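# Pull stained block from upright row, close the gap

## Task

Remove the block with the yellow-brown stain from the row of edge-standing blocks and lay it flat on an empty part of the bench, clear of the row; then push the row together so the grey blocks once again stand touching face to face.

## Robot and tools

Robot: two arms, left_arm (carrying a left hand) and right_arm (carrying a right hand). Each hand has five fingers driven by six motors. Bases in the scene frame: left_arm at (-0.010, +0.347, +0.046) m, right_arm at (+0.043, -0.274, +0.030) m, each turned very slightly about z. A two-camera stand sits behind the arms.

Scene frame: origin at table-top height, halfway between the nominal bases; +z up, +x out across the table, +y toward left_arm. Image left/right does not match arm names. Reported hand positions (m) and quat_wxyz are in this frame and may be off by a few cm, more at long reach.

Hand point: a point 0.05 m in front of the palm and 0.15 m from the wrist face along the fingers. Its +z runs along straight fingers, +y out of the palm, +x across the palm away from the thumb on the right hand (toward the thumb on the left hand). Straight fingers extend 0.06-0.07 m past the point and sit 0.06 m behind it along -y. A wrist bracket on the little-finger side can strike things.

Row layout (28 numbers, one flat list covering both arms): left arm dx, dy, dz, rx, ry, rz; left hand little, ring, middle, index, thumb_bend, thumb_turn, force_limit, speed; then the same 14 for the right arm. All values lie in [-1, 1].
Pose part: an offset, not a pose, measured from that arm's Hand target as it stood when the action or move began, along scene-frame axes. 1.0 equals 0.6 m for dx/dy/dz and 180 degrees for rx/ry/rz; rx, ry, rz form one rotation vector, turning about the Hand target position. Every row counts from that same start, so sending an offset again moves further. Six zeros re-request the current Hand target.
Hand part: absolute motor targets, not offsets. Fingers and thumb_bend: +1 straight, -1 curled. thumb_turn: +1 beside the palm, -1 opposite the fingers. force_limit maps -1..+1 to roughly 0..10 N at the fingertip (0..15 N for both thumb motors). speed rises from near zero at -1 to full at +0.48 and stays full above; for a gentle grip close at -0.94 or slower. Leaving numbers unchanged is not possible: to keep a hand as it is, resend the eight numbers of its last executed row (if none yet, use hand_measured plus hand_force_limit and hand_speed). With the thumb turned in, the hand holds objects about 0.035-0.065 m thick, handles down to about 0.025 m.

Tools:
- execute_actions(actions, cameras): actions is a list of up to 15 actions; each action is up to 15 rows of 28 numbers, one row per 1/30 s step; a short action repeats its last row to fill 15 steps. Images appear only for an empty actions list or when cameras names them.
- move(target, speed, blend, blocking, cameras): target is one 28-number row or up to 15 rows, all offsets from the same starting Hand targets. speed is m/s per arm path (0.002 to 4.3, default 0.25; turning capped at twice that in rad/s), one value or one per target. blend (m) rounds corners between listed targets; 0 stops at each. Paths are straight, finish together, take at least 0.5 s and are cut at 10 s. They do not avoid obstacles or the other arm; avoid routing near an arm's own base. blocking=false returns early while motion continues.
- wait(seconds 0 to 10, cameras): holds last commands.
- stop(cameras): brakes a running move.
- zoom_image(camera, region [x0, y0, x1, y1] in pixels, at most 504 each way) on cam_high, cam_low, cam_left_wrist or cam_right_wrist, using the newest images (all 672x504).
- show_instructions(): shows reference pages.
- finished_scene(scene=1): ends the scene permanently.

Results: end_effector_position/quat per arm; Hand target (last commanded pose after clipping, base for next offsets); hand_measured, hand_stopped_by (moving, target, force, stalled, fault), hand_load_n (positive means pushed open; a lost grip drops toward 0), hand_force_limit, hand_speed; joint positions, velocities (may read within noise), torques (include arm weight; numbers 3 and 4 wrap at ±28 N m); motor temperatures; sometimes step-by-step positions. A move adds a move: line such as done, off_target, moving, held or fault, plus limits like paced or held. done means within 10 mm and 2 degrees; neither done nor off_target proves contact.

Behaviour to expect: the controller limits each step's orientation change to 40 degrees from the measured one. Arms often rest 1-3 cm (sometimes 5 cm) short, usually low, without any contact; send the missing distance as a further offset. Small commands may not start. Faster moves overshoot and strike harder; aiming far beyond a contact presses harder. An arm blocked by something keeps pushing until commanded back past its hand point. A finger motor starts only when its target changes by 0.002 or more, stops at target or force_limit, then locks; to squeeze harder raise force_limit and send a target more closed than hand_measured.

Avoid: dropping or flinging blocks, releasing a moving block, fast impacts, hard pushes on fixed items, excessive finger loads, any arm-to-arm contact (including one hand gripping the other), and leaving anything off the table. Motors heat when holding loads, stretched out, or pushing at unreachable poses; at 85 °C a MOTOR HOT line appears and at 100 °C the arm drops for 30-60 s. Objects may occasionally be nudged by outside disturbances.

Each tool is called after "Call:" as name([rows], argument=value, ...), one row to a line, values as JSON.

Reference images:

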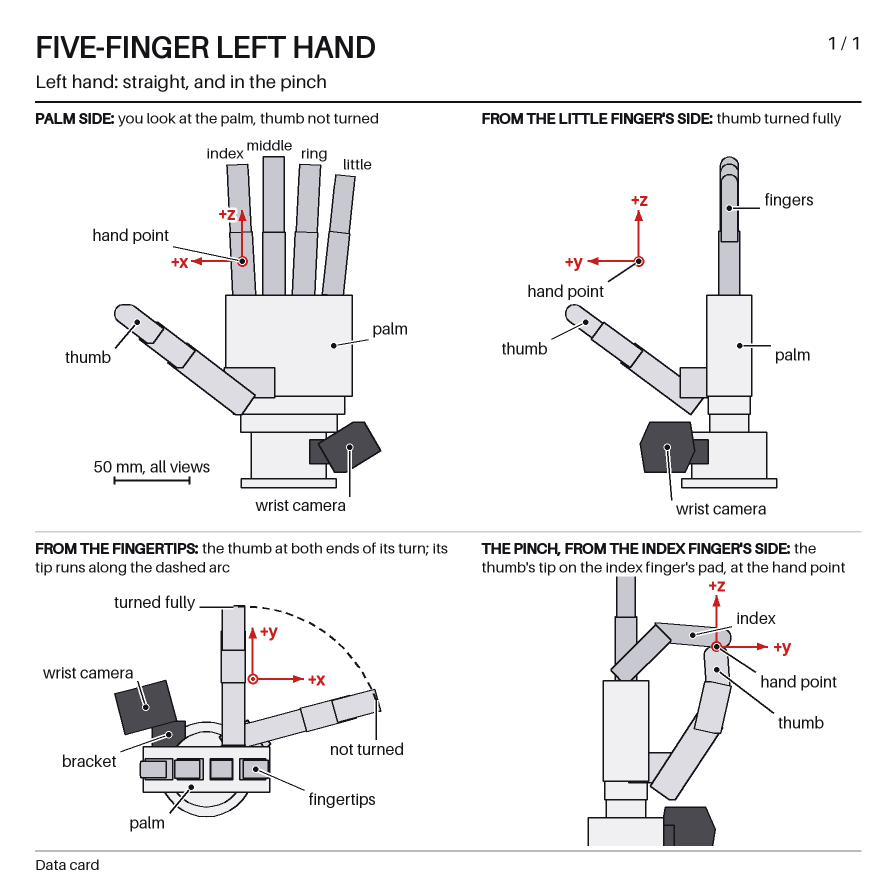

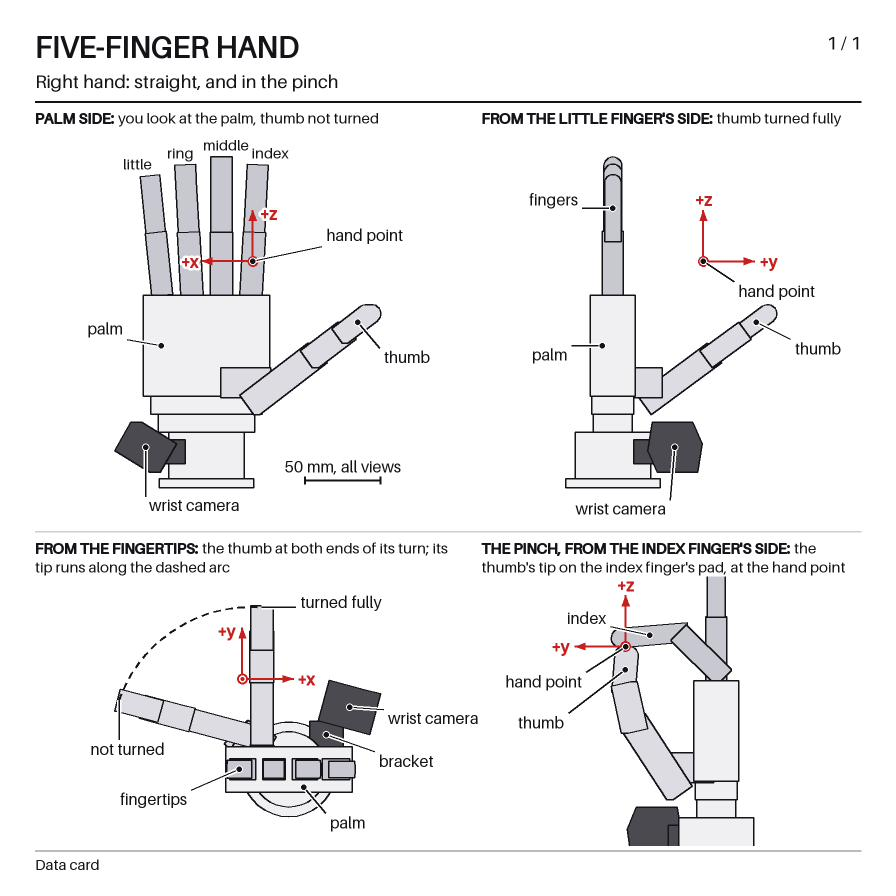

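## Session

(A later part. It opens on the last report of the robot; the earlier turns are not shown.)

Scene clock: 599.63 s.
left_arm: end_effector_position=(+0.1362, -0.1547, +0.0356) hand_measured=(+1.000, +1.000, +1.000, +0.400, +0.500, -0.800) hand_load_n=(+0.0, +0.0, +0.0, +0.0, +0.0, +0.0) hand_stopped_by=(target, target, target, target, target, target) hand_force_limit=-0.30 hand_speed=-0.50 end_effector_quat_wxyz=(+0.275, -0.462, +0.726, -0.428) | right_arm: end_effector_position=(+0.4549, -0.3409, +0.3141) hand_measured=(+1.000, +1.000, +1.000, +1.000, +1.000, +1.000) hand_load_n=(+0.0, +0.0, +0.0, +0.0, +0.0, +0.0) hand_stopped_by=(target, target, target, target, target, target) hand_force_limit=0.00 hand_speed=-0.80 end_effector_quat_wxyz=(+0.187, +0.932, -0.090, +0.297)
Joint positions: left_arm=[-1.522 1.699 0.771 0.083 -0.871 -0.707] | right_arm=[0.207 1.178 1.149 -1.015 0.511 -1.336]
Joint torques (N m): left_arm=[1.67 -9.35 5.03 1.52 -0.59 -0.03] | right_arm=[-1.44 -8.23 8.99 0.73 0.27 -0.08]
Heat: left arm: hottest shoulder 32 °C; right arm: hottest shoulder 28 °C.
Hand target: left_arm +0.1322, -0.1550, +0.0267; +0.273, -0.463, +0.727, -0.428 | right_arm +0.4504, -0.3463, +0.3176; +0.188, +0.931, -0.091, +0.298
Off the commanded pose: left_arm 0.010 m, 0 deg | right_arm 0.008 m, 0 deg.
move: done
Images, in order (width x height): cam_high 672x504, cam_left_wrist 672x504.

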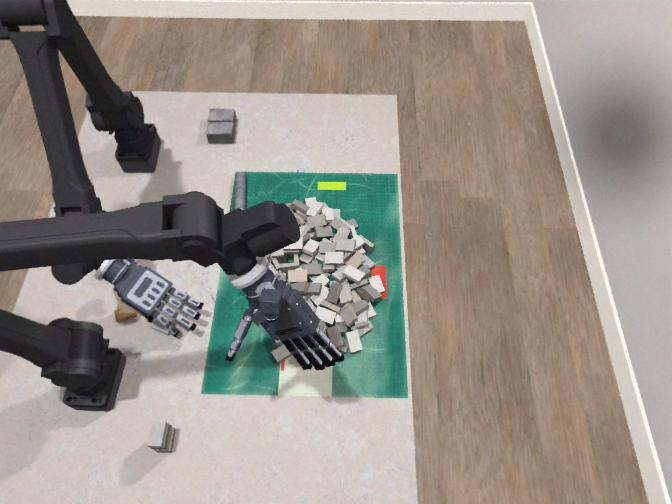

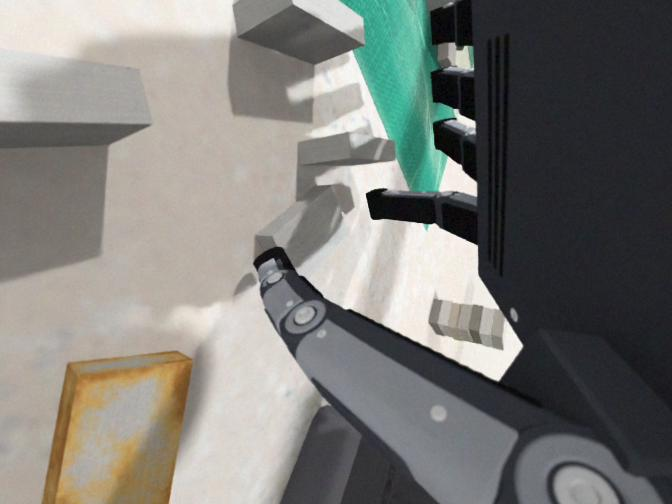

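Call:
move([
  [-0.002,-0.004,-0.020,0,0,0,1,1,1,0.4,0.5,-0.8,-0.3,-0.5,0,0,0,0,0,0,1,1,1,1,1,1,0,-0.8],
], speed=0.05, cameras=["cam_left_wrist","cam_high"])

Call:
zoom_image(camera="cam_high", region=[130, 280, 210, 344])

Call:
zoom_image(camera="cam_left_wrist", region=[180, 150, 430, 350])

Scene clock: 600.83 s.
left_arm: end_effector_position=(+0.1357, -0.1569, +0.0277) hand_measured=(+1.000, +1.000, +1.000, +0.400, +0.500, -0.800) hand_load_n=(+0.0, +0.0, +0.0, +0.0, +0.0, -1.0) hand_stopped_by=(target, target, target, target, target, target) hand_force_limit=-0.30 hand_speed=-0.50 end_effector_quat_wxyz=(+0.276, -0.463, +0.724, -0.430) | right_arm: end_effector_position=(+0.4549, -0.3409, +0.3141) hand_measured=(+1.000, +1.000, +1.000, +1.000, +1.000, +1.000) hand_load_n=(+0.0, +0.0, +0.0, +0.0, +0.0, +0.0) hand_stopped_by=(target, target, target, target, target, target) hand_force_limit=0.00 hand_speed=-0.80 end_effector_quat_wxyz=(+0.187, +0.932, -0.090, +0.297)
Joint positions: left_arm=[-1.525 1.725 0.771 0.111 -0.876 -0.71] | right_arm=[0.207 1.178 1.149 -1.015 0.511 -1.336]
Joint torques (N m): left_arm=[1.49 -8.64 5.04 1.39 -0.46 -0.06] | right_arm=[-1.96 -8.41 8.96 0.79 0.24 -0.09]
Heat: left arm: hottest shoulder 32 °C; right arm: hottest shoulder 28 °C.
Hand target: left_arm +0.1309, -0.1575, +0.0147; +0.273, -0.463, +0.727, -0.428 | right_arm +0.4504, -0.3463, +0.3176; +0.188, +0.931, -0.091, +0.298
Off the commanded pose: left_arm 0.014 m, 0 deg | right_arm 0.008 m, 0 deg.
move: off_target (left_arm)
Images, in order (width x height): cam_high 672x504, cam_left_wrist 672x504.

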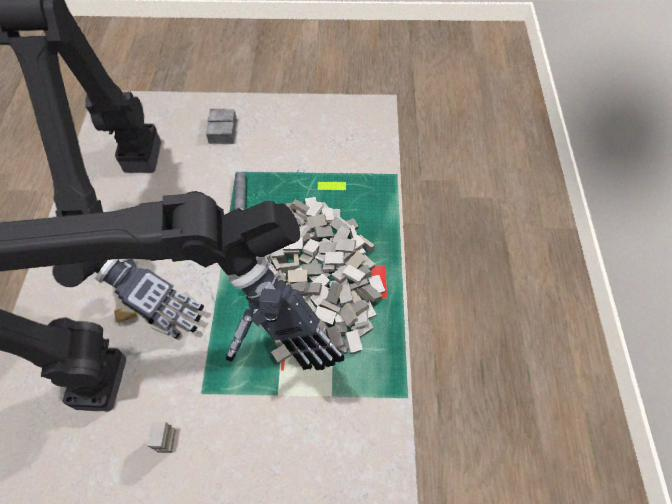

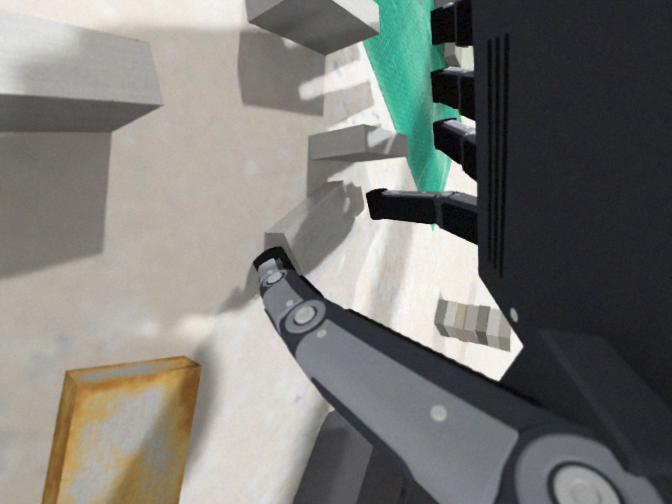

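Scaled by 6.300 from the camera's 672x504 image, which has a finer 960x720 frame.

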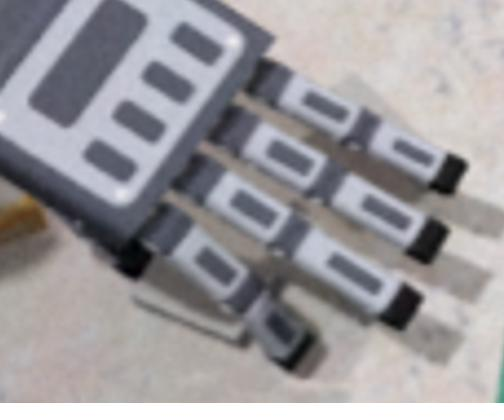

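Scaled by 2.016 from the camera's 672x504 image, which has a finer 960x720 frame.

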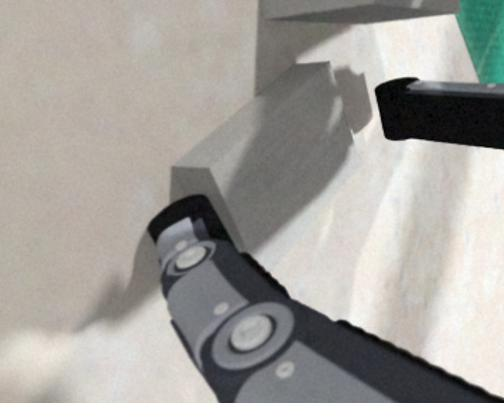

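Call:
move([
  [0,0,-0.006,0,0,0,1,1,1,0.4,0.5,-0.8,-0.3,-0.5,0,0,0,0,0,0,1,1,1,1,1,1,0,-0.8],
], speed=0.04, cameras=["cam_left_wrist"])

Call:
zoom_image(camera="cam_left_wrist", region=[180, 150, 430, 350])

Scene clock: 602.20 s.
left_arm: end_effector_position=(+0.1361, -0.1582, +0.0277) hand_measured=(+1.000, +1.000, +1.000, +0.400, +0.500, -0.800) hand_load_n=(+0.0, +0.0, +0.0, +0.0, +0.0, -2.0) hand_stopped_by=(target, target, target, target, target, target) hand_force_limit=-0.30 hand_speed=-0.50 end_effector_quat_wxyz=(+0.275, -0.464, +0.722, -0.433) | right_arm: end_effector_position=(+0.4549, -0.3409, +0.3141) hand_measured=(+1.000, +1.000, +1.000, +1.000, +1.000, +1.000) hand_load_n=(+0.0, +0.0, +0.0, +0.0, -0.5, +0.0) hand_stopped_by=(target, target, target, target, target, target) hand_force_limit=0.00 hand_speed=-0.80 end_effector_quat_wxyz=(+0.187, +0.932, -0.090, +0.297)
Joint positions: left_arm=[-1.525 1.728 0.771 0.122 -0.878 -0.71] | right_arm=[0.207 1.178 1.149 -1.015 0.511 -1.336]
Joint torques (N m): left_arm=[1.61 -8.94 4.89 1.43 -0.38 -0.07] | right_arm=[-2.2 -7.94 8.88 0.72 0.28 -0.08]
Heat: left arm: hottest shoulder 32 °C; right arm: hottest shoulder 28 °C.
Hand target: left_arm +0.1310, -0.1575, +0.0112; +0.273, -0.463, +0.727, -0.428 | right_arm +0.4504, -0.3463, +0.3176; +0.188, +0.931, -0.091, +0.298
Off the commanded pose: left_arm 0.017 m, 1 deg | right_arm 0.008 m, 0 deg.
move: off_target (left_arm)
Images, in order (width x height): cam_left_wrist 672x504.

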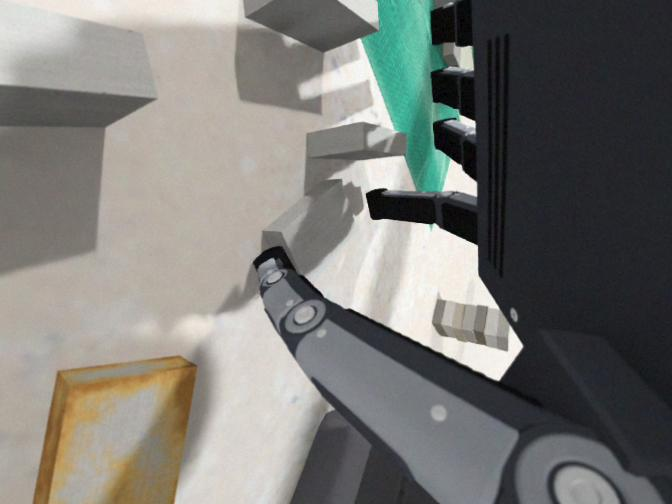

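Scaled by 2.016 from the camera's 672x504 image, which has a finer 960x720 frame.

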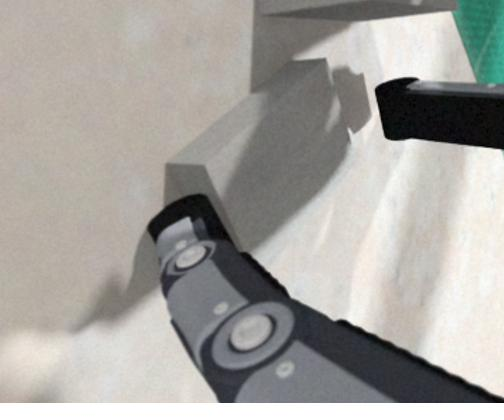

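Call:
move([
  [0,0,0.006,0,0,0,1,1,1,0.0,0.5,-0.8,-0.3,-0.92,0,0,0,0,0,0,1,1,1,1,1,1,0,-0.8],
], speed=0.04, cameras=["cam_left_wrist","cam_high"])

Call:
zoom_image(camera="cam_left_wrist", region=[180, 150, 430, 350])

Call:
zoom_image(camera="cam_high", region=[130, 280, 210, 344])

Scene clock: 603.90 s.
left_arm: end_effector_position=(+0.1362, -0.1582, +0.0277) hand_measured=(+1.000, +1.000, +1.000, +0.170, +0.500, -0.800) hand_load_n=(+0.0, +0.0, +0.0, +4.5, +2.5, -2.0) hand_stopped_by=(target, target, target, force, target, target) hand_force_limit=-0.30 hand_speed=-0.92 end_effector_quat_wxyz=(+0.275, -0.464, +0.722, -0.433) | right_arm: end_effector_position=(+0.4549, -0.3409, +0.3141) hand_measured=(+1.000, +1.000, +1.000, +1.000, +1.000, +1.000) hand_load_n=(+0.0, +0.0, +0.0, +0.0, +0.0, +0.0) hand_stopped_by=(target, target, target, target, target, target) hand_force_limit=0.00 hand_speed=-0.80 end_effector_quat_wxyz=(+0.187, +0.932, -0.090, +0.297)
Joint positions: left_arm=[-1.525 1.728 0.771 0.122 -0.878 -0.71] | right_arm=[0.207 1.178 1.149 -1.015 0.511 -1.336]
Joint torques (N m): left_arm=[1.38 -9.05 5.16 1.21 -0.35 -0.01] | right_arm=[-1.38 -7.53 8.76 0.84 0.27 -0.07]
Heat: left arm: hottest shoulder 32 °C; right arm: hottest shoulder 28 °C.
Hand target: left_arm +0.1309, -0.1575, +0.0148; +0.273, -0.463, +0.727, -0.428 | right_arm +0.4504, -0.3463, +0.3176; +0.188, +0.931, -0.091, +0.298
Off the commanded pose: left_arm 0.014 m, 1 deg | right_arm 0.008 m, 0 deg.
move: off_target (left_arm)
Images, in order (width x height): cam_high 672x504, cam_left_wrist 672x504.

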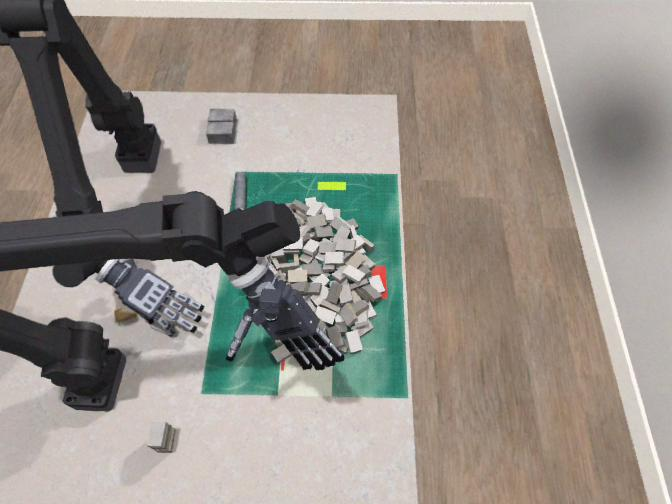

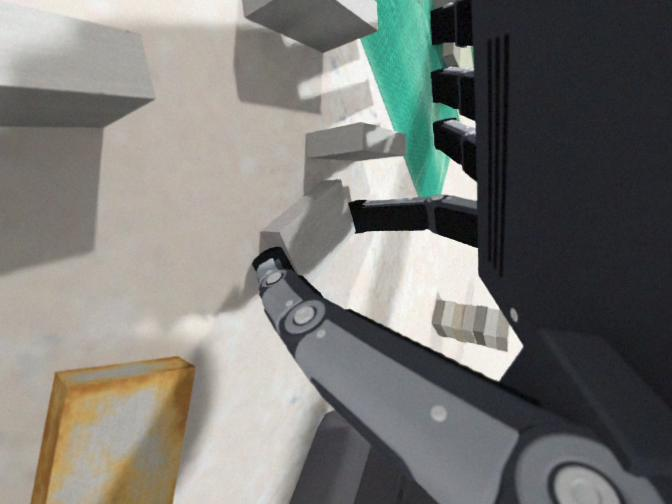

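Scaled by 2.016 from the camera's 672x504 image, which has a finer 960x720 frame.

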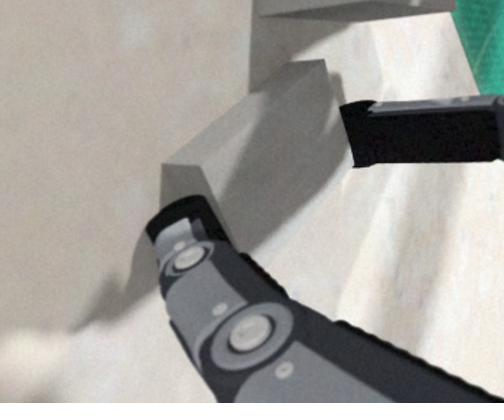

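Scaled by 6.300 from the camera's 672x504 image, which has a finer 960x720 frame.

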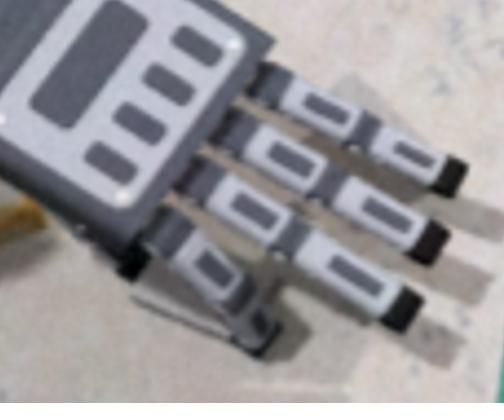

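Call:
move([
  [-0.003,-0.012,0.04,0,0,0,1,1,1,0.0,0.5,-0.8,-0.3,-0.92,0,0,0,0,0,0,1,1,1,1,1,1,0,-0.8],
  [-0.012,-0.03,0.065,0,0,0,1,1,1,0.0,0.5,-0.8,-0.3,-0.92,0,0,0,0,0,0,1,1,1,1,1,1,0,-0.8],
], speed=0.05, cameras=["cam_left_wrist","cam_high"])

Call:
zoom_image(camera="cam_left_wrist", region=[180, 150, 430, 350])

Call:
zoom_image(camera="cam_high", region=[130, 280, 210, 344])

Scene clock: 606.20 s.
left_arm: end_effector_position=(+0.1274, -0.1524, +0.0294) hand_measured=(+1.000, +1.000, +1.000, +0.170, +0.500, -0.800) hand_load_n=(+0.0, +0.0, +0.0, +4.5, +3.5, -0.5) hand_stopped_by=(target, target, target, force, target, target) hand_force_limit=-0.30 hand_speed=-0.92 end_effector_quat_wxyz=(+0.288, -0.454, +0.739, -0.405) | right_arm: end_effector_position=(+0.4549, -0.3409, +0.3141) hand_measured=(+1.000, +1.000, +1.000, +1.000, +1.000, +1.000) hand_load_n=(+0.0, +0.0, +0.0, +0.0, +0.0, +0.0) hand_stopped_by=(target, target, target, target, target, target) hand_force_limit=0.00 hand_speed=-0.80 end_effector_quat_wxyz=(+0.187, +0.932, -0.090, +0.297)
Joint positions: left_arm=[-1.543 1.713 0.804 -0.018 -0.885 -0.733] | right_arm=[0.207 1.178 1.149 -1.015 0.511 -1.336]
Joint torques (N m): left_arm=[1.14 -12.92 8.02 0.51 -0.63 -0.05] | right_arm=[-1.73 -7.77 8.84 0.87 0.25 -0.08]
Heat: left arm: hottest shoulder 32 °C; right arm: hottest shoulder 28 °C.
Hand target: left_arm +0.1237, -0.1756, +0.0538; +0.273, -0.463, +0.727, -0.428 | right_arm +0.4504, -0.3463, +0.3176; +0.188, +0.931, -0.091, +0.298
Off the commanded pose: left_arm 0.034 m, 4 deg | right_arm 0.008 m, 0 deg.
move: off_target (left_arm)
Images, in order (width x height): cam_high 672x504, cam_left_wrist 672x504.

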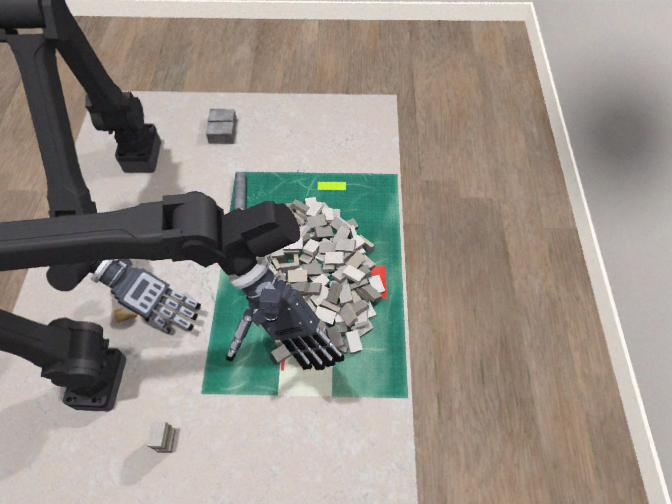

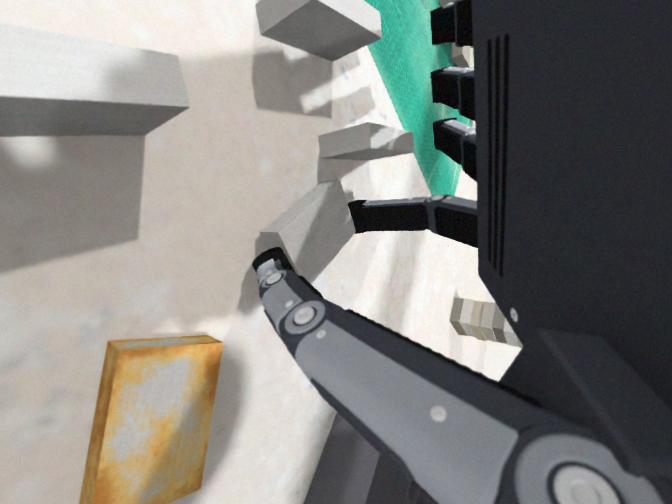

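Scaled by 2.016 from the camera's 672x504 image, which has a finer 960x720 frame.

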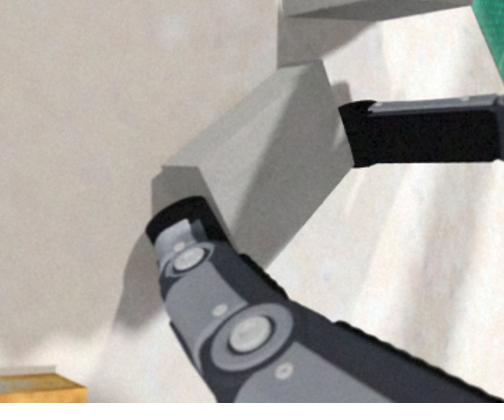

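Scaled by 6.300 from the camera's 672x504 image, which has a finer 960x720 frame.

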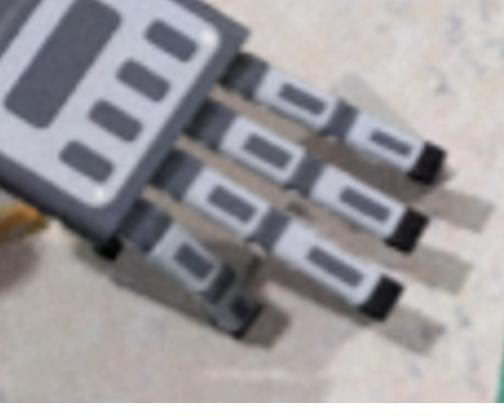

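Call:
move([
  [0.006,-0.02,0.022,0,0,0,1,1,1,0.0,0.5,-0.8,-0.3,-0.92,0,0,0,0,0,0,1,1,1,1,1,1,0,-0.8],
], speed=0.05, cameras=["cam_left_wrist","cam_high"])

Call:
zoom_image(camera="cam_left_wrist", region=[180, 150, 430, 350])

Call:
zoom_image(camera="cam_high", region=[130, 280, 210, 344])

Scene clock: 607.73 s.
left_arm: end_effector_position=(+0.1276, -0.1633, +0.0393) hand_measured=(+1.000, +1.000, +1.000, +0.170, +0.502, -0.800) hand_load_n=(+0.0, +0.0, +0.0, +4.0, +3.5, -0.5) hand_stopped_by=(target, target, target, force, target, target) hand_force_limit=-0.30 hand_speed=-0.92 end_effector_quat_wxyz=(+0.288, -0.454, +0.740, -0.404) | right_arm: end_effector_position=(+0.4549, -0.3409, +0.3141) hand_measured=(+1.000, +1.000, +1.000, +1.000, +1.000, +1.000) hand_load_n=(+0.0, +0.0, +0.0, +0.0, +0.0, +0.0) hand_stopped_by=(target, target, target, target, target, target) hand_force_limit=0.00 hand_speed=-0.80 end_effector_quat_wxyz=(+0.187, +0.932, -0.090, +0.297)
Joint positions: left_arm=[-1.543 1.71 0.843 -0.062 -0.883 -0.733] | right_arm=[0.207 1.178 1.149 -1.015 0.511 -1.336]
Joint torques (N m): left_arm=[1.55 -12.81 8.65 0.54 -0.56 0.08] | right_arm=[-1.85 -8.12 8.9 0.66 0.26 -0.08]
Heat: left arm: hottest shoulder 32 °C; right arm: hottest shoulder 28 °C.
Hand target: left_arm +0.1273, -0.1875, +0.0669; +0.273, -0.463, +0.727, -0.428 | right_arm +0.4504, -0.3463, +0.3176; +0.188, +0.931, -0.091, +0.298
Off the commanded pose: left_arm 0.037 m, 4 deg | right_arm 0.008 m, 0 deg.
move: off_target (left_arm)
Images, in order (width x height): cam_high 672x504, cam_left_wrist 672x504.

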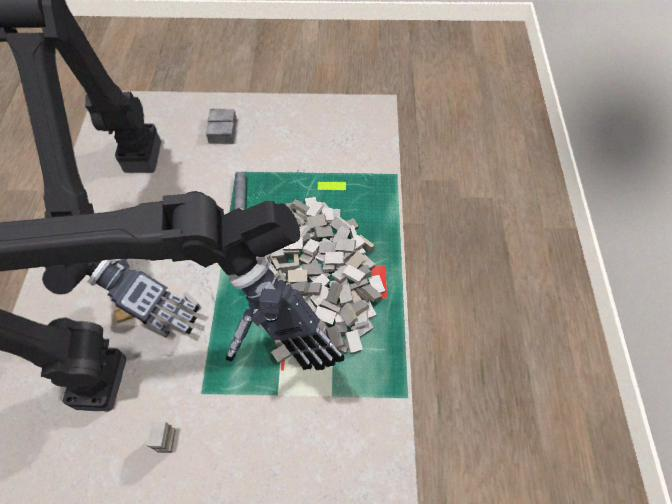

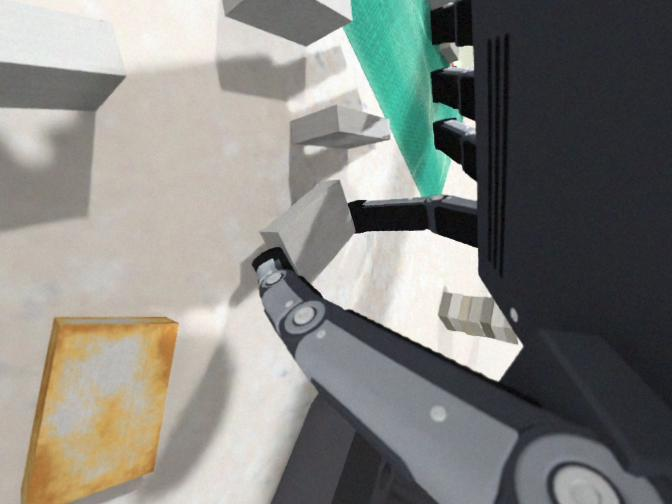

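Scaled by 2.016 from the camera's 672x504 image, which has a finer 960x720 frame.

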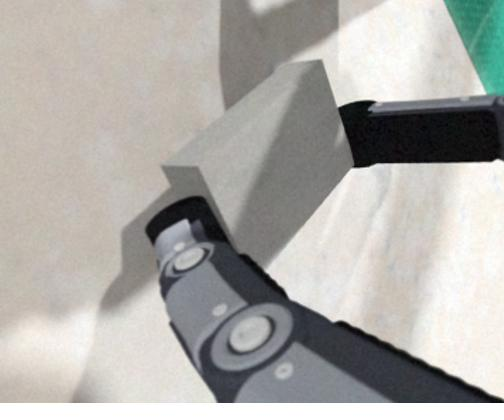

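Scaled by 6.300 from the camera's 672x504 image, which has a finer 960x720 frame.

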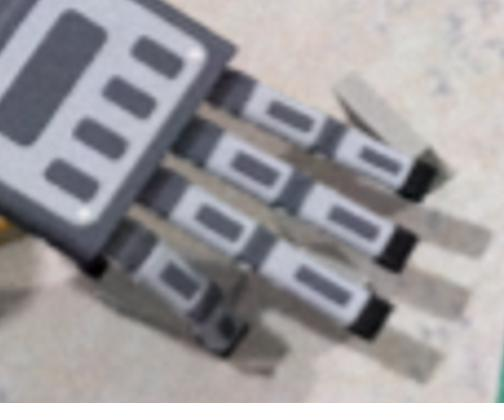

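Call:
move([
  [0,0,0,0,0,0,1,1,1,0.1745,0.5,-0.8,-0.3,-0.95,0,0,0,0,0,0,1,1,1,1,1,1,0,-0.8],
], speed=0.05, cameras=["cam_left_wrist"])

Call:
zoom_image(camera="cam_left_wrist", region=[180, 150, 430, 350])

Scene clock: 608.53 s.
left_arm: end_effector_position=(+0.1276, -0.1633, +0.0393) hand_measured=(+1.000, +1.000, +1.000, +0.174, +0.502, -0.800) hand_load_n=(+0.0, +0.0, +0.0, +2.0, +2.0, +0.0) hand_stopped_by=(target, target, target, target, target, target) hand_force_limit=-0.30 hand_speed=-0.95 end_effector_quat_wxyz=(+0.287, -0.454, +0.740, -0.404) | right_arm: end_effector_position=(+0.4549, -0.3409, +0.3141) hand_measured=(+1.000, +1.000, +1.000, +1.000, +1.000, +1.000) hand_load_n=(+0.0, +0.0, +0.0, +0.0, +0.0, +0.0) hand_stopped_by=(target, target, target, target, target, target) hand_force_limit=0.00 hand_speed=-0.80 end_effector_quat_wxyz=(+0.187, +0.932, -0.090, +0.297)
Joint positions: left_arm=[-1.543 1.71 0.843 -0.062 -0.883 -0.733] | right_arm=[0.207 1.178 1.149 -1.015 0.511 -1.336]
Joint torques (N m): left_arm=[1.55 -13.1 8.79 0.66 -0.56 0.06] | right_arm=[-1.85 -7.47 8.9 0.72 0.23 -0.07]
Heat: left arm: hottest shoulder 32 °C; right arm: hottest shoulder 28 °C.
Hand target: left_arm +0.1273, -0.1875, +0.0670; +0.273, -0.463, +0.727, -0.428 | right_arm +0.4504, -0.3463, +0.3176; +0.188, +0.931, -0.091, +0.298
Off the commanded pose: left_arm 0.037 m, 4 deg | right_arm 0.008 m, 0 deg.
move: off_target (left_arm)
Images, in order (width x height): cam_left_wrist 672x504.

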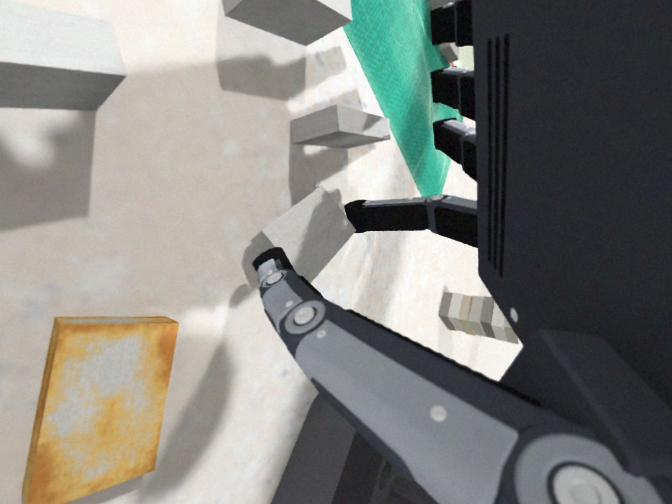

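Scaled by 2.016 from the camera's 672x504 image, which has a finer 960x720 frame.

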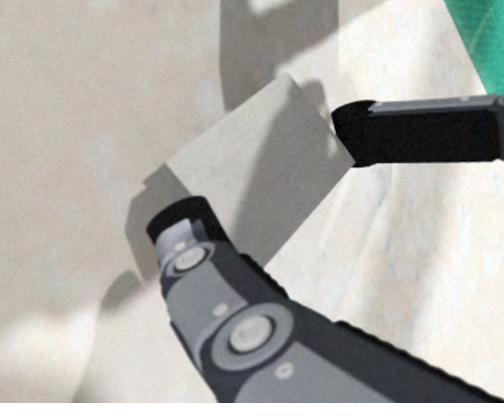

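Call:
move([
  [0,0,0,0,0,0,1,1,1,0.1765,0.5,-0.8,-0.3,-0.95,0,0,0,0,0,0,1,1,1,1,1,1,0,-0.8],
], speed=0.05, cameras=["cam_left_wrist"])

Call:
zoom_image(camera="cam_left_wrist", region=[180, 150, 430, 350])

Scene clock: 609.27 s.
left_arm: end_effector_position=(+0.1276, -0.1633, +0.0393) hand_measured=(+1.000, +1.000, +1.000, +0.176, +0.500, -0.800) hand_load_n=(+0.0, +0.0, +0.0, +1.5, +1.5, +0.0) hand_stopped_by=(target, target, target, target, target, target) hand_force_limit=-0.30 hand_speed=-0.95 end_effector_quat_wxyz=(+0.287, -0.454, +0.740, -0.404) | right_arm: end_effector_position=(+0.4549, -0.3409, +0.3141) hand_measured=(+1.000, +1.000, +1.000, +1.000, +1.000, +1.000) hand_load_n=(+0.0, -0.5, +0.0, +0.0, +0.0, +0.0) hand_stopped_by=(target, target, target, target, target, target) hand_force_limit=0.00 hand_speed=-0.80 end_effector_quat_wxyz=(+0.187, +0.932, -0.090, +0.297)
Joint positions: left_arm=[-1.543 1.71 0.843 -0.062 -0.883 -0.733] | right_arm=[0.207 1.178 1.149 -1.015 0.511 -1.336]
Joint torques (N m): left_arm=[1.55 -13.27 8.75 0.51 -0.56 0.05] | right_arm=[-1.79 -8.12 8.84 0.72 0.25 -0.1]
Heat: left arm: hottest shoulder 32 °C; right arm: hottest shoulder 28 °C.
Hand target: left_arm +0.1273, -0.1875, +0.0670; +0.273, -0.463, +0.727, -0.428 | right_arm +0.4504, -0.3463, +0.3176; +0.188, +0.931, -0.091, +0.298
Off the commanded pose: left_arm 0.037 m, 4 deg | right_arm 0.008 m, 0 deg.
move: off_target (left_arm)
Images, in order (width x height): cam_left_wrist 672x504.

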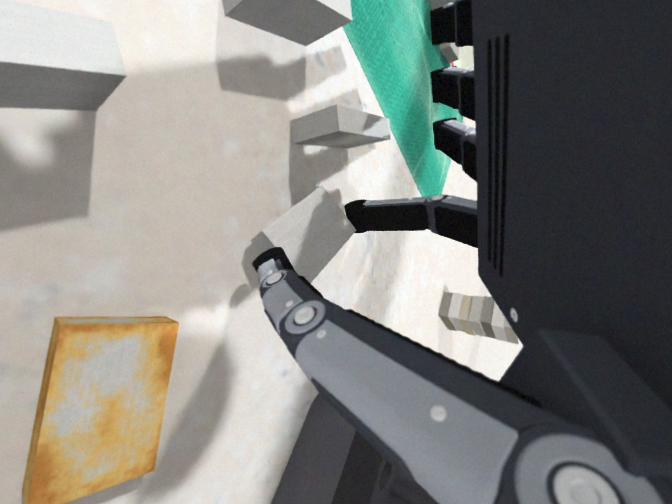

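Scaled by 2.016 from the camera's 672x504 image, which has a finer 960x720 frame.

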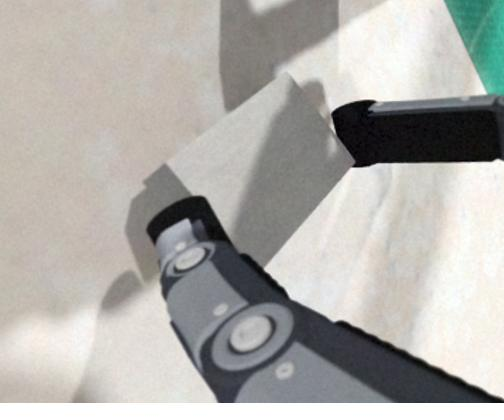

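Call:
move([
  [0,0,0,0,0,0,1,1,1,0.1785,0.5,-0.8,-0.3,-0.95,0,0,0,0,0,0,1,1,1,1,1,1,0,-0.8],
], speed=0.05, cameras=["cam_left_wrist"])

Call:
zoom_image(camera="cam_left_wrist", region=[180, 150, 430, 350])

Scene clock: 612.30 s.
left_arm: end_effector_position=(+0.1276, -0.1633, +0.0393) hand_measured=(+1.000, +1.000, +1.000, +0.178, +0.500, -0.800) hand_load_n=(+0.0, +0.0, +0.0, +1.0, +1.0, +0.0) hand_stopped_by=(target, target, target, target, target, target) hand_force_limit=-0.30 hand_speed=-0.95 end_effector_quat_wxyz=(+0.287, -0.454, +0.740, -0.404) | right_arm: end_effector_position=(+0.4549, -0.3409, +0.3141) hand_measured=(+1.000, +1.000, +1.000, +1.000, +1.000, +1.000) hand_load_n=(+0.0, +0.0, +0.0, +0.0, +0.0, +0.0) hand_stopped_by=(target, target, target, target, target, target) hand_force_limit=0.00 hand_speed=-0.80 end_effector_quat_wxyz=(+0.187, +0.932, -0.090, +0.297)
Joint positions: left_arm=[-1.543 1.71 0.843 -0.062 -0.883 -0.733] | right_arm=[0.207 1.178 1.149 -1.015 0.511 -1.336]
Joint torques (N m): left_arm=[2.2 -13.33 8.85 0.62 -0.53 0.07] | right_arm=[-2.14 -7.77 8.8 0.68 0.25 -0.09]
Heat: left arm: hottest shoulder 32 °C; right arm: hottest shoulder 28 °C.
Hand target: left_arm +0.1273, -0.1875, +0.0670; +0.273, -0.463, +0.727, -0.428 | right_arm +0.4504, -0.3463, +0.3176; +0.188, +0.931, -0.091, +0.298
Off the commanded pose: left_arm 0.037 m, 4 deg | right_arm 0.008 m, 0 deg.
move: off_target (left_arm)
Images, in order (width x height): cam_left_wrist 672x504.

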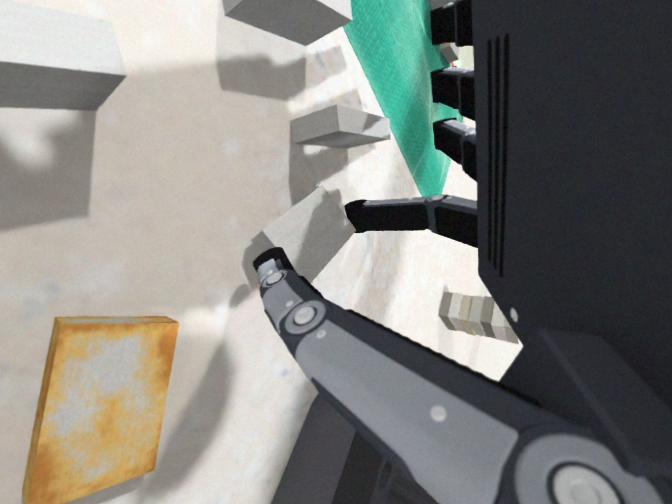

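Scaled by 2.016 from the camera's 672x504 image, which has a finer 960x720 frame.

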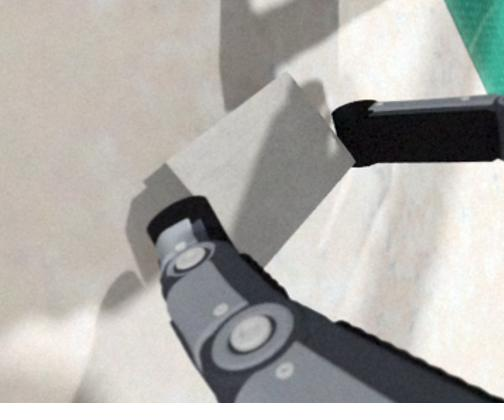

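Call:
move([
  [0,0,0,0,0,0,1,1,1,0.08,0.5,-0.8,-0.3,-0.93,0,0,0,0,0,0,1,1,1,1,1,1,0,-0.8],
  [0.058,-0.045,0.006,0,0,-0.0889,1,1,1,0.08,0.5,-0.8,-0.3,-0.93,0,0,0,0,0,0,1,1,1,1,1,1,0,-0.8],
], speed=0.06, cameras=["cam_left_wrist","cam_high"])

Call:
zoom_image(camera="cam_left_wrist", region=[180, 150, 430, 350])

Call:
zoom_image(camera="cam_high", region=[110, 260, 230, 356])

Scene clock: 625.30 s.
left_arm: end_effector_position=(+0.1551, -0.2023, +0.0541) hand_measured=(+1.000, +1.000, +1.000, +0.166, +0.502, -0.800) hand_load_n=(+0.0, +0.0, +0.0, +4.0, +3.5, -0.5) hand_stopped_by=(target, target, target, force, target, target) hand_force_limit=-0.30 hand_speed=-0.93 end_effector_quat_wxyz=(+0.212, -0.356, +0.795, -0.443) | right_arm: end_effector_position=(+0.4549, -0.3409, +0.3141) hand_measured=(+1.000, +1.000, +1.000, +1.000, +1.000, +1.000) hand_load_n=(+0.0, +0.0, +0.0, +0.0, +0.0, +0.0) hand_stopped_by=(target, target, target, target, target, target) hand_force_limit=0.00 hand_speed=-0.80 end_effector_quat_wxyz=(+0.187, +0.932, -0.090, +0.297)
Joint positions: left_arm=[-1.414 1.706 0.843 0.202 -0.571 -0.374] | right_arm=[0.207 1.178 1.149 -1.015 0.511 -1.336]
Joint torques (N m): left_arm=[2.49 -12.22 7.27 1.74 -0.23 0.19] | right_arm=[-1.73 -7.41 9.03 0.58 0.26 -0.06]
Heat: left arm: hottest shoulder 32 °C; right arm: hottest shoulder 28 °C.
Hand target: left_arm +0.1622, -0.2145, +0.0705; +0.211, -0.357, +0.784, -0.461 | right_arm +0.4504, -0.3463, +0.3176; +0.188, +0.931, -0.091, +0.298
Off the commanded pose: left_arm 0.022 m, 2 deg | right_arm 0.008 m, 0 deg.
move: off_target (left_arm)
Images, in order (width x height): cam_high 672x504, cam_left_wrist 672x504.

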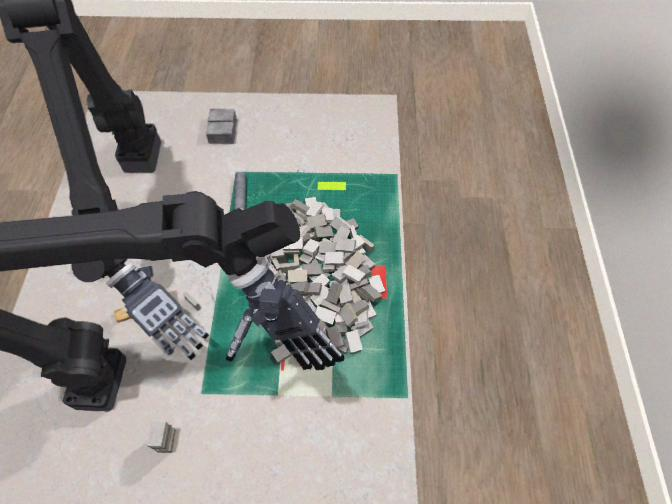

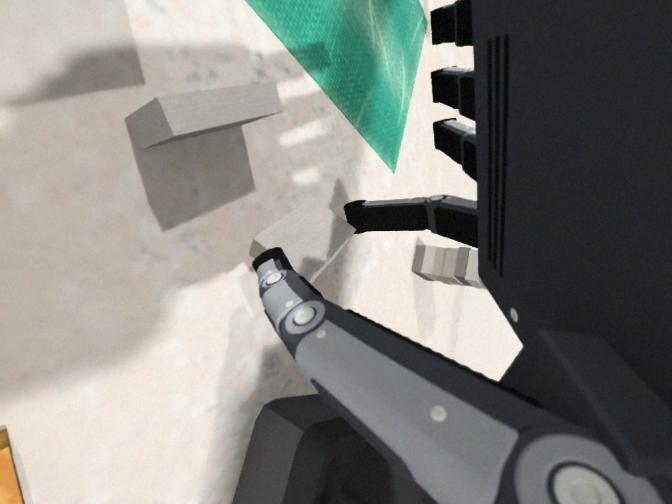

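Scaled by 2.016 from the camera's 672x504 image, which has a finer 960x720 frame.

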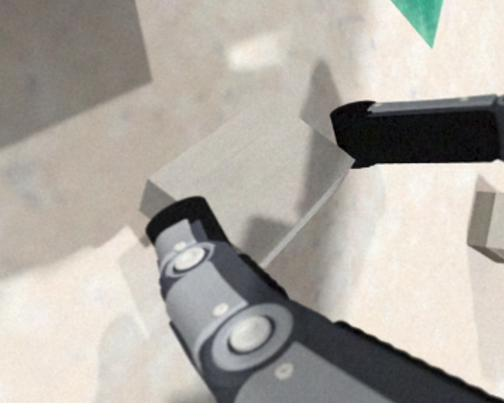

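Scaled by 4.200 from the camera's 672x504 image, which has a finer 960x720 frame.

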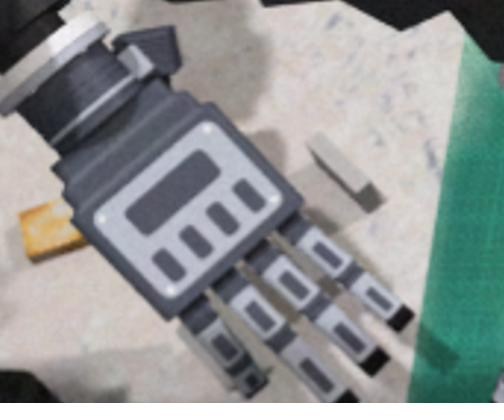

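Call:
zoom_image(camera="cam_left_wrist", region=[240, 190, 370, 294])

Scaled by 3.877 from the camera's 672x504 image, which has a finer 960x720 frame.

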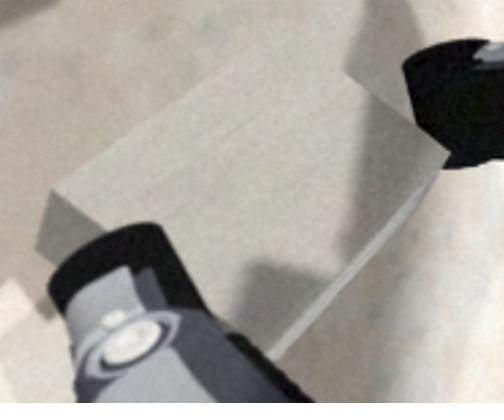

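Call:
move([
  [0,0,0,0,0,0,1,1,1,0.171,0.5,-0.8,-0.3,-0.95,0,0,0,0,0,0,1,1,1,1,1,1,0,-0.8],
], speed=0.05, cameras=["cam_left_wrist"])

Call:
zoom_image(camera="cam_left_wrist", region=[240, 190, 370, 294])

Scene clock: 627.40 s.
left_arm: end_effector_position=(+0.1550, -0.2023, +0.0541) hand_measured=(+1.000, +1.000, +1.000, +0.172, +0.502, -0.800) hand_load_n=(+0.0, +0.0, +0.0, +2.0, +2.0, +0.0) hand_stopped_by=(target, target, target, target, target, target) hand_force_limit=-0.30 hand_speed=-0.95 end_effector_quat_wxyz=(+0.212, -0.356, +0.795, -0.443) | right_arm: end_effector_position=(+0.4549, -0.3409, +0.3141) hand_measured=(+1.000, +1.000, +1.000, +1.000, +1.000, +1.000) hand_load_n=(+0.0, +0.0, +0.0, +0.0, +0.0, +0.0) hand_stopped_by=(target, target, target, target, target, target) hand_force_limit=0.00 hand_speed=-0.80 end_effector_quat_wxyz=(+0.187, +0.932, -0.090, +0.297)
Joint positions: left_arm=[-1.414 1.706 0.843 0.202 -0.571 -0.372] | right_arm=[0.207 1.178 1.149 -1.015 0.511 -1.336]
Joint torques (N m): left_arm=[2.67 -12.4 7.31 1.85 -0.31 0.19] | right_arm=[-1.38 -8.12 8.9 0.75 0.22 -0.06]
Heat: left arm: hottest shoulder 32 °C; right arm: hottest shoulder 28 °C.
Hand target: left_arm +0.1621, -0.2145, +0.0705; +0.211, -0.357, +0.784, -0.461 | right_arm +0.4504, -0.3463, +0.3176; +0.188, +0.931, -0.091, +0.298
Off the commanded pose: left_arm 0.022 m, 2 deg | right_arm 0.008 m, 0 deg.
move: off_target (left_arm)
Images, in order (width x height): cam_left_wrist 672x504.

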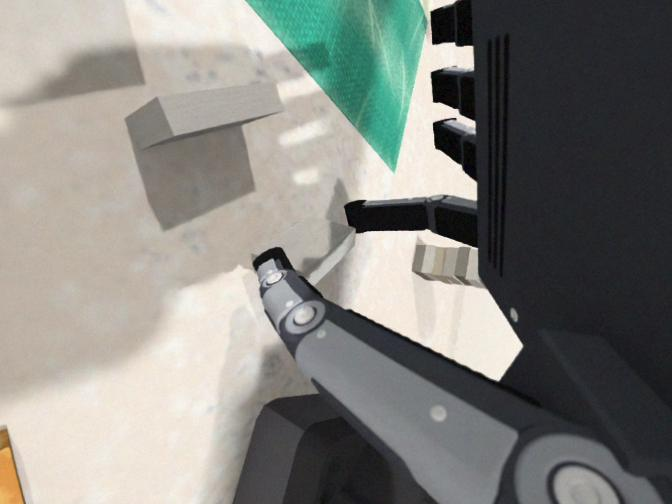

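Scaled by 3.877 from the camera's 672x504 image, which has a finer 960x720 frame.

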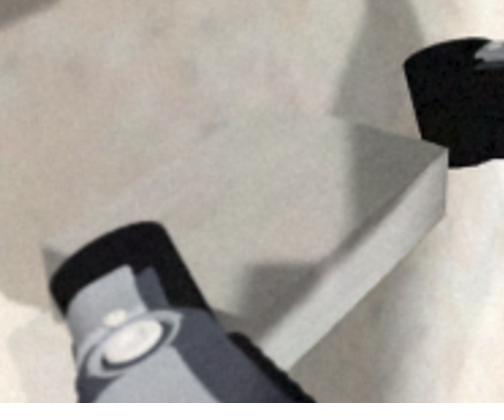

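Call:
move([
  [0,0,0.004,-0.084,0.0728,0,1,1,1,0.171,0.5,-0.8,-0.3,-0.95,0,0,0,0,0,0,1,1,1,1,1,1,0,-0.8],
], speed=0.06, cameras=["cam_left_wrist","cam_high"])

Call:
zoom_image(camera="cam_left_wrist", region=[240, 190, 370, 294])

Call:
zoom_image(camera="cam_high", region=[110, 260, 230, 356])

Scene clock: 632.40 s.
left_arm: end_effector_position=(+0.1568, -0.2105, +0.0597) hand_measured=(+1.000, +1.000, +1.000, +0.172, +0.502, -0.800) hand_load_n=(+0.0, +0.0, +0.0, +2.0, +2.0, -0.5) hand_stopped_by=(target, target, target, target, target, target) hand_force_limit=-0.30 hand_speed=-0.95 end_effector_quat_wxyz=(+0.079, -0.423, +0.750, -0.502) | right_arm: end_effector_position=(+0.4549, -0.3409, +0.3141) hand_measured=(+1.000, +1.000, +1.000, +1.000, +1.000, +1.000) hand_load_n=(+0.0, +0.0, +0.0, +0.0, +0.0, +0.0) hand_stopped_by=(target, target, target, target, target, target) hand_force_limit=0.00 hand_speed=-0.80 end_effector_quat_wxyz=(+0.187, +0.932, -0.090, +0.297)
Joint positions: left_arm=[-1.325 1.706 0.756 0.411 -0.344 -0.557] | right_arm=[0.207 1.178 1.149 -1.015 0.511 -1.336]
Joint torques (N m): left_arm=[2.32 -12.63 5.34 2.03 -0.1 -0.1] | right_arm=[-1.9 -7.88 8.83 0.81 0.25 -0.06]
Heat: left arm: hottest shoulder 33 °C; right arm: hottest shoulder 28 °C.
Hand target: left_arm +0.1621, -0.2145, +0.0729; +0.072, -0.432, +0.736, -0.517 | right_arm +0.4504, -0.3463, +0.3176; +0.188, +0.931, -0.091, +0.298
Off the commanded pose: left_arm 0.015 m, 3 deg | right_arm 0.008 m, 0 deg.
move: off_target (left_arm)
Images, in order (width x height): cam_high 672x504, cam_left_wrist 672x504.

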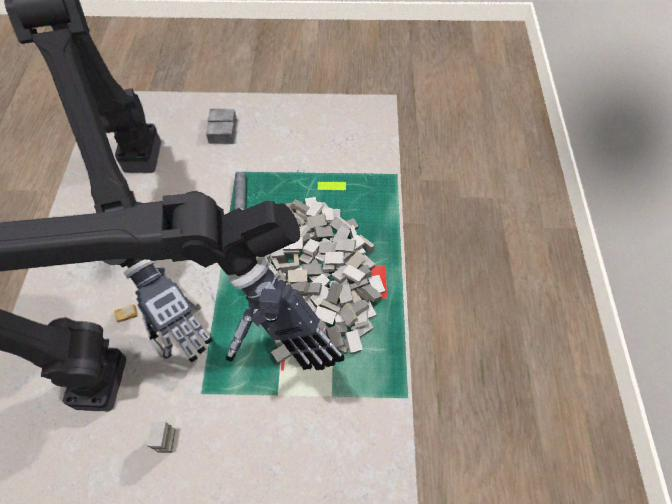

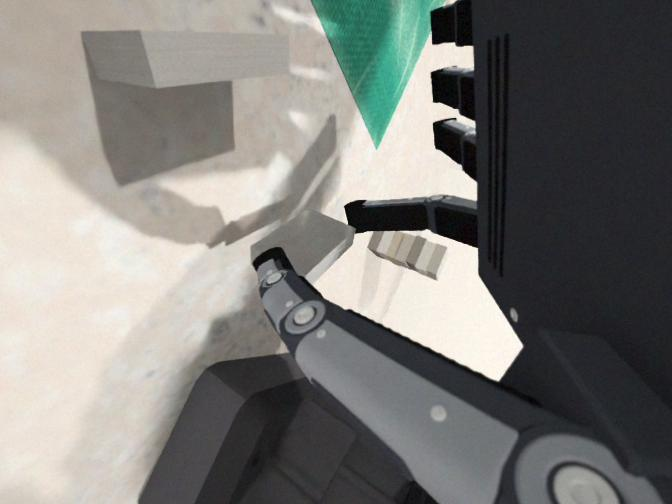

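Scaled by 3.877 from the camera's 672x504 image, which has a finer 960x720 frame.

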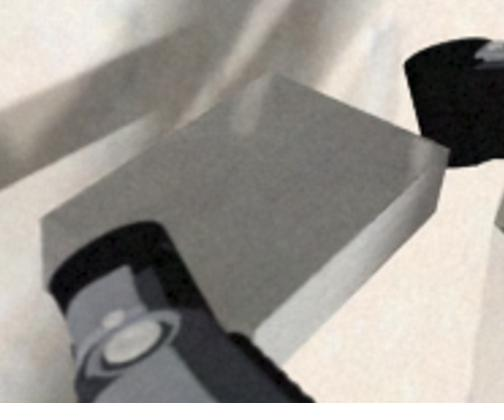

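Scaled by 4.200 from the camera's 672x504 image, which has a finer 960x720 frame.

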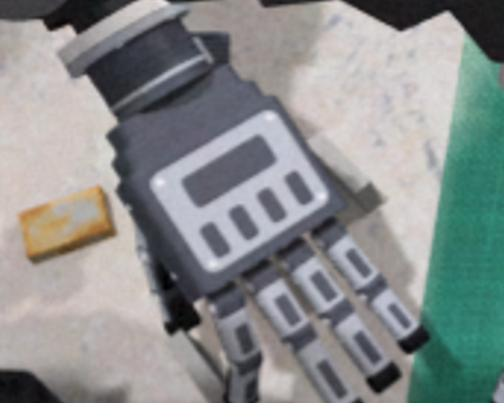

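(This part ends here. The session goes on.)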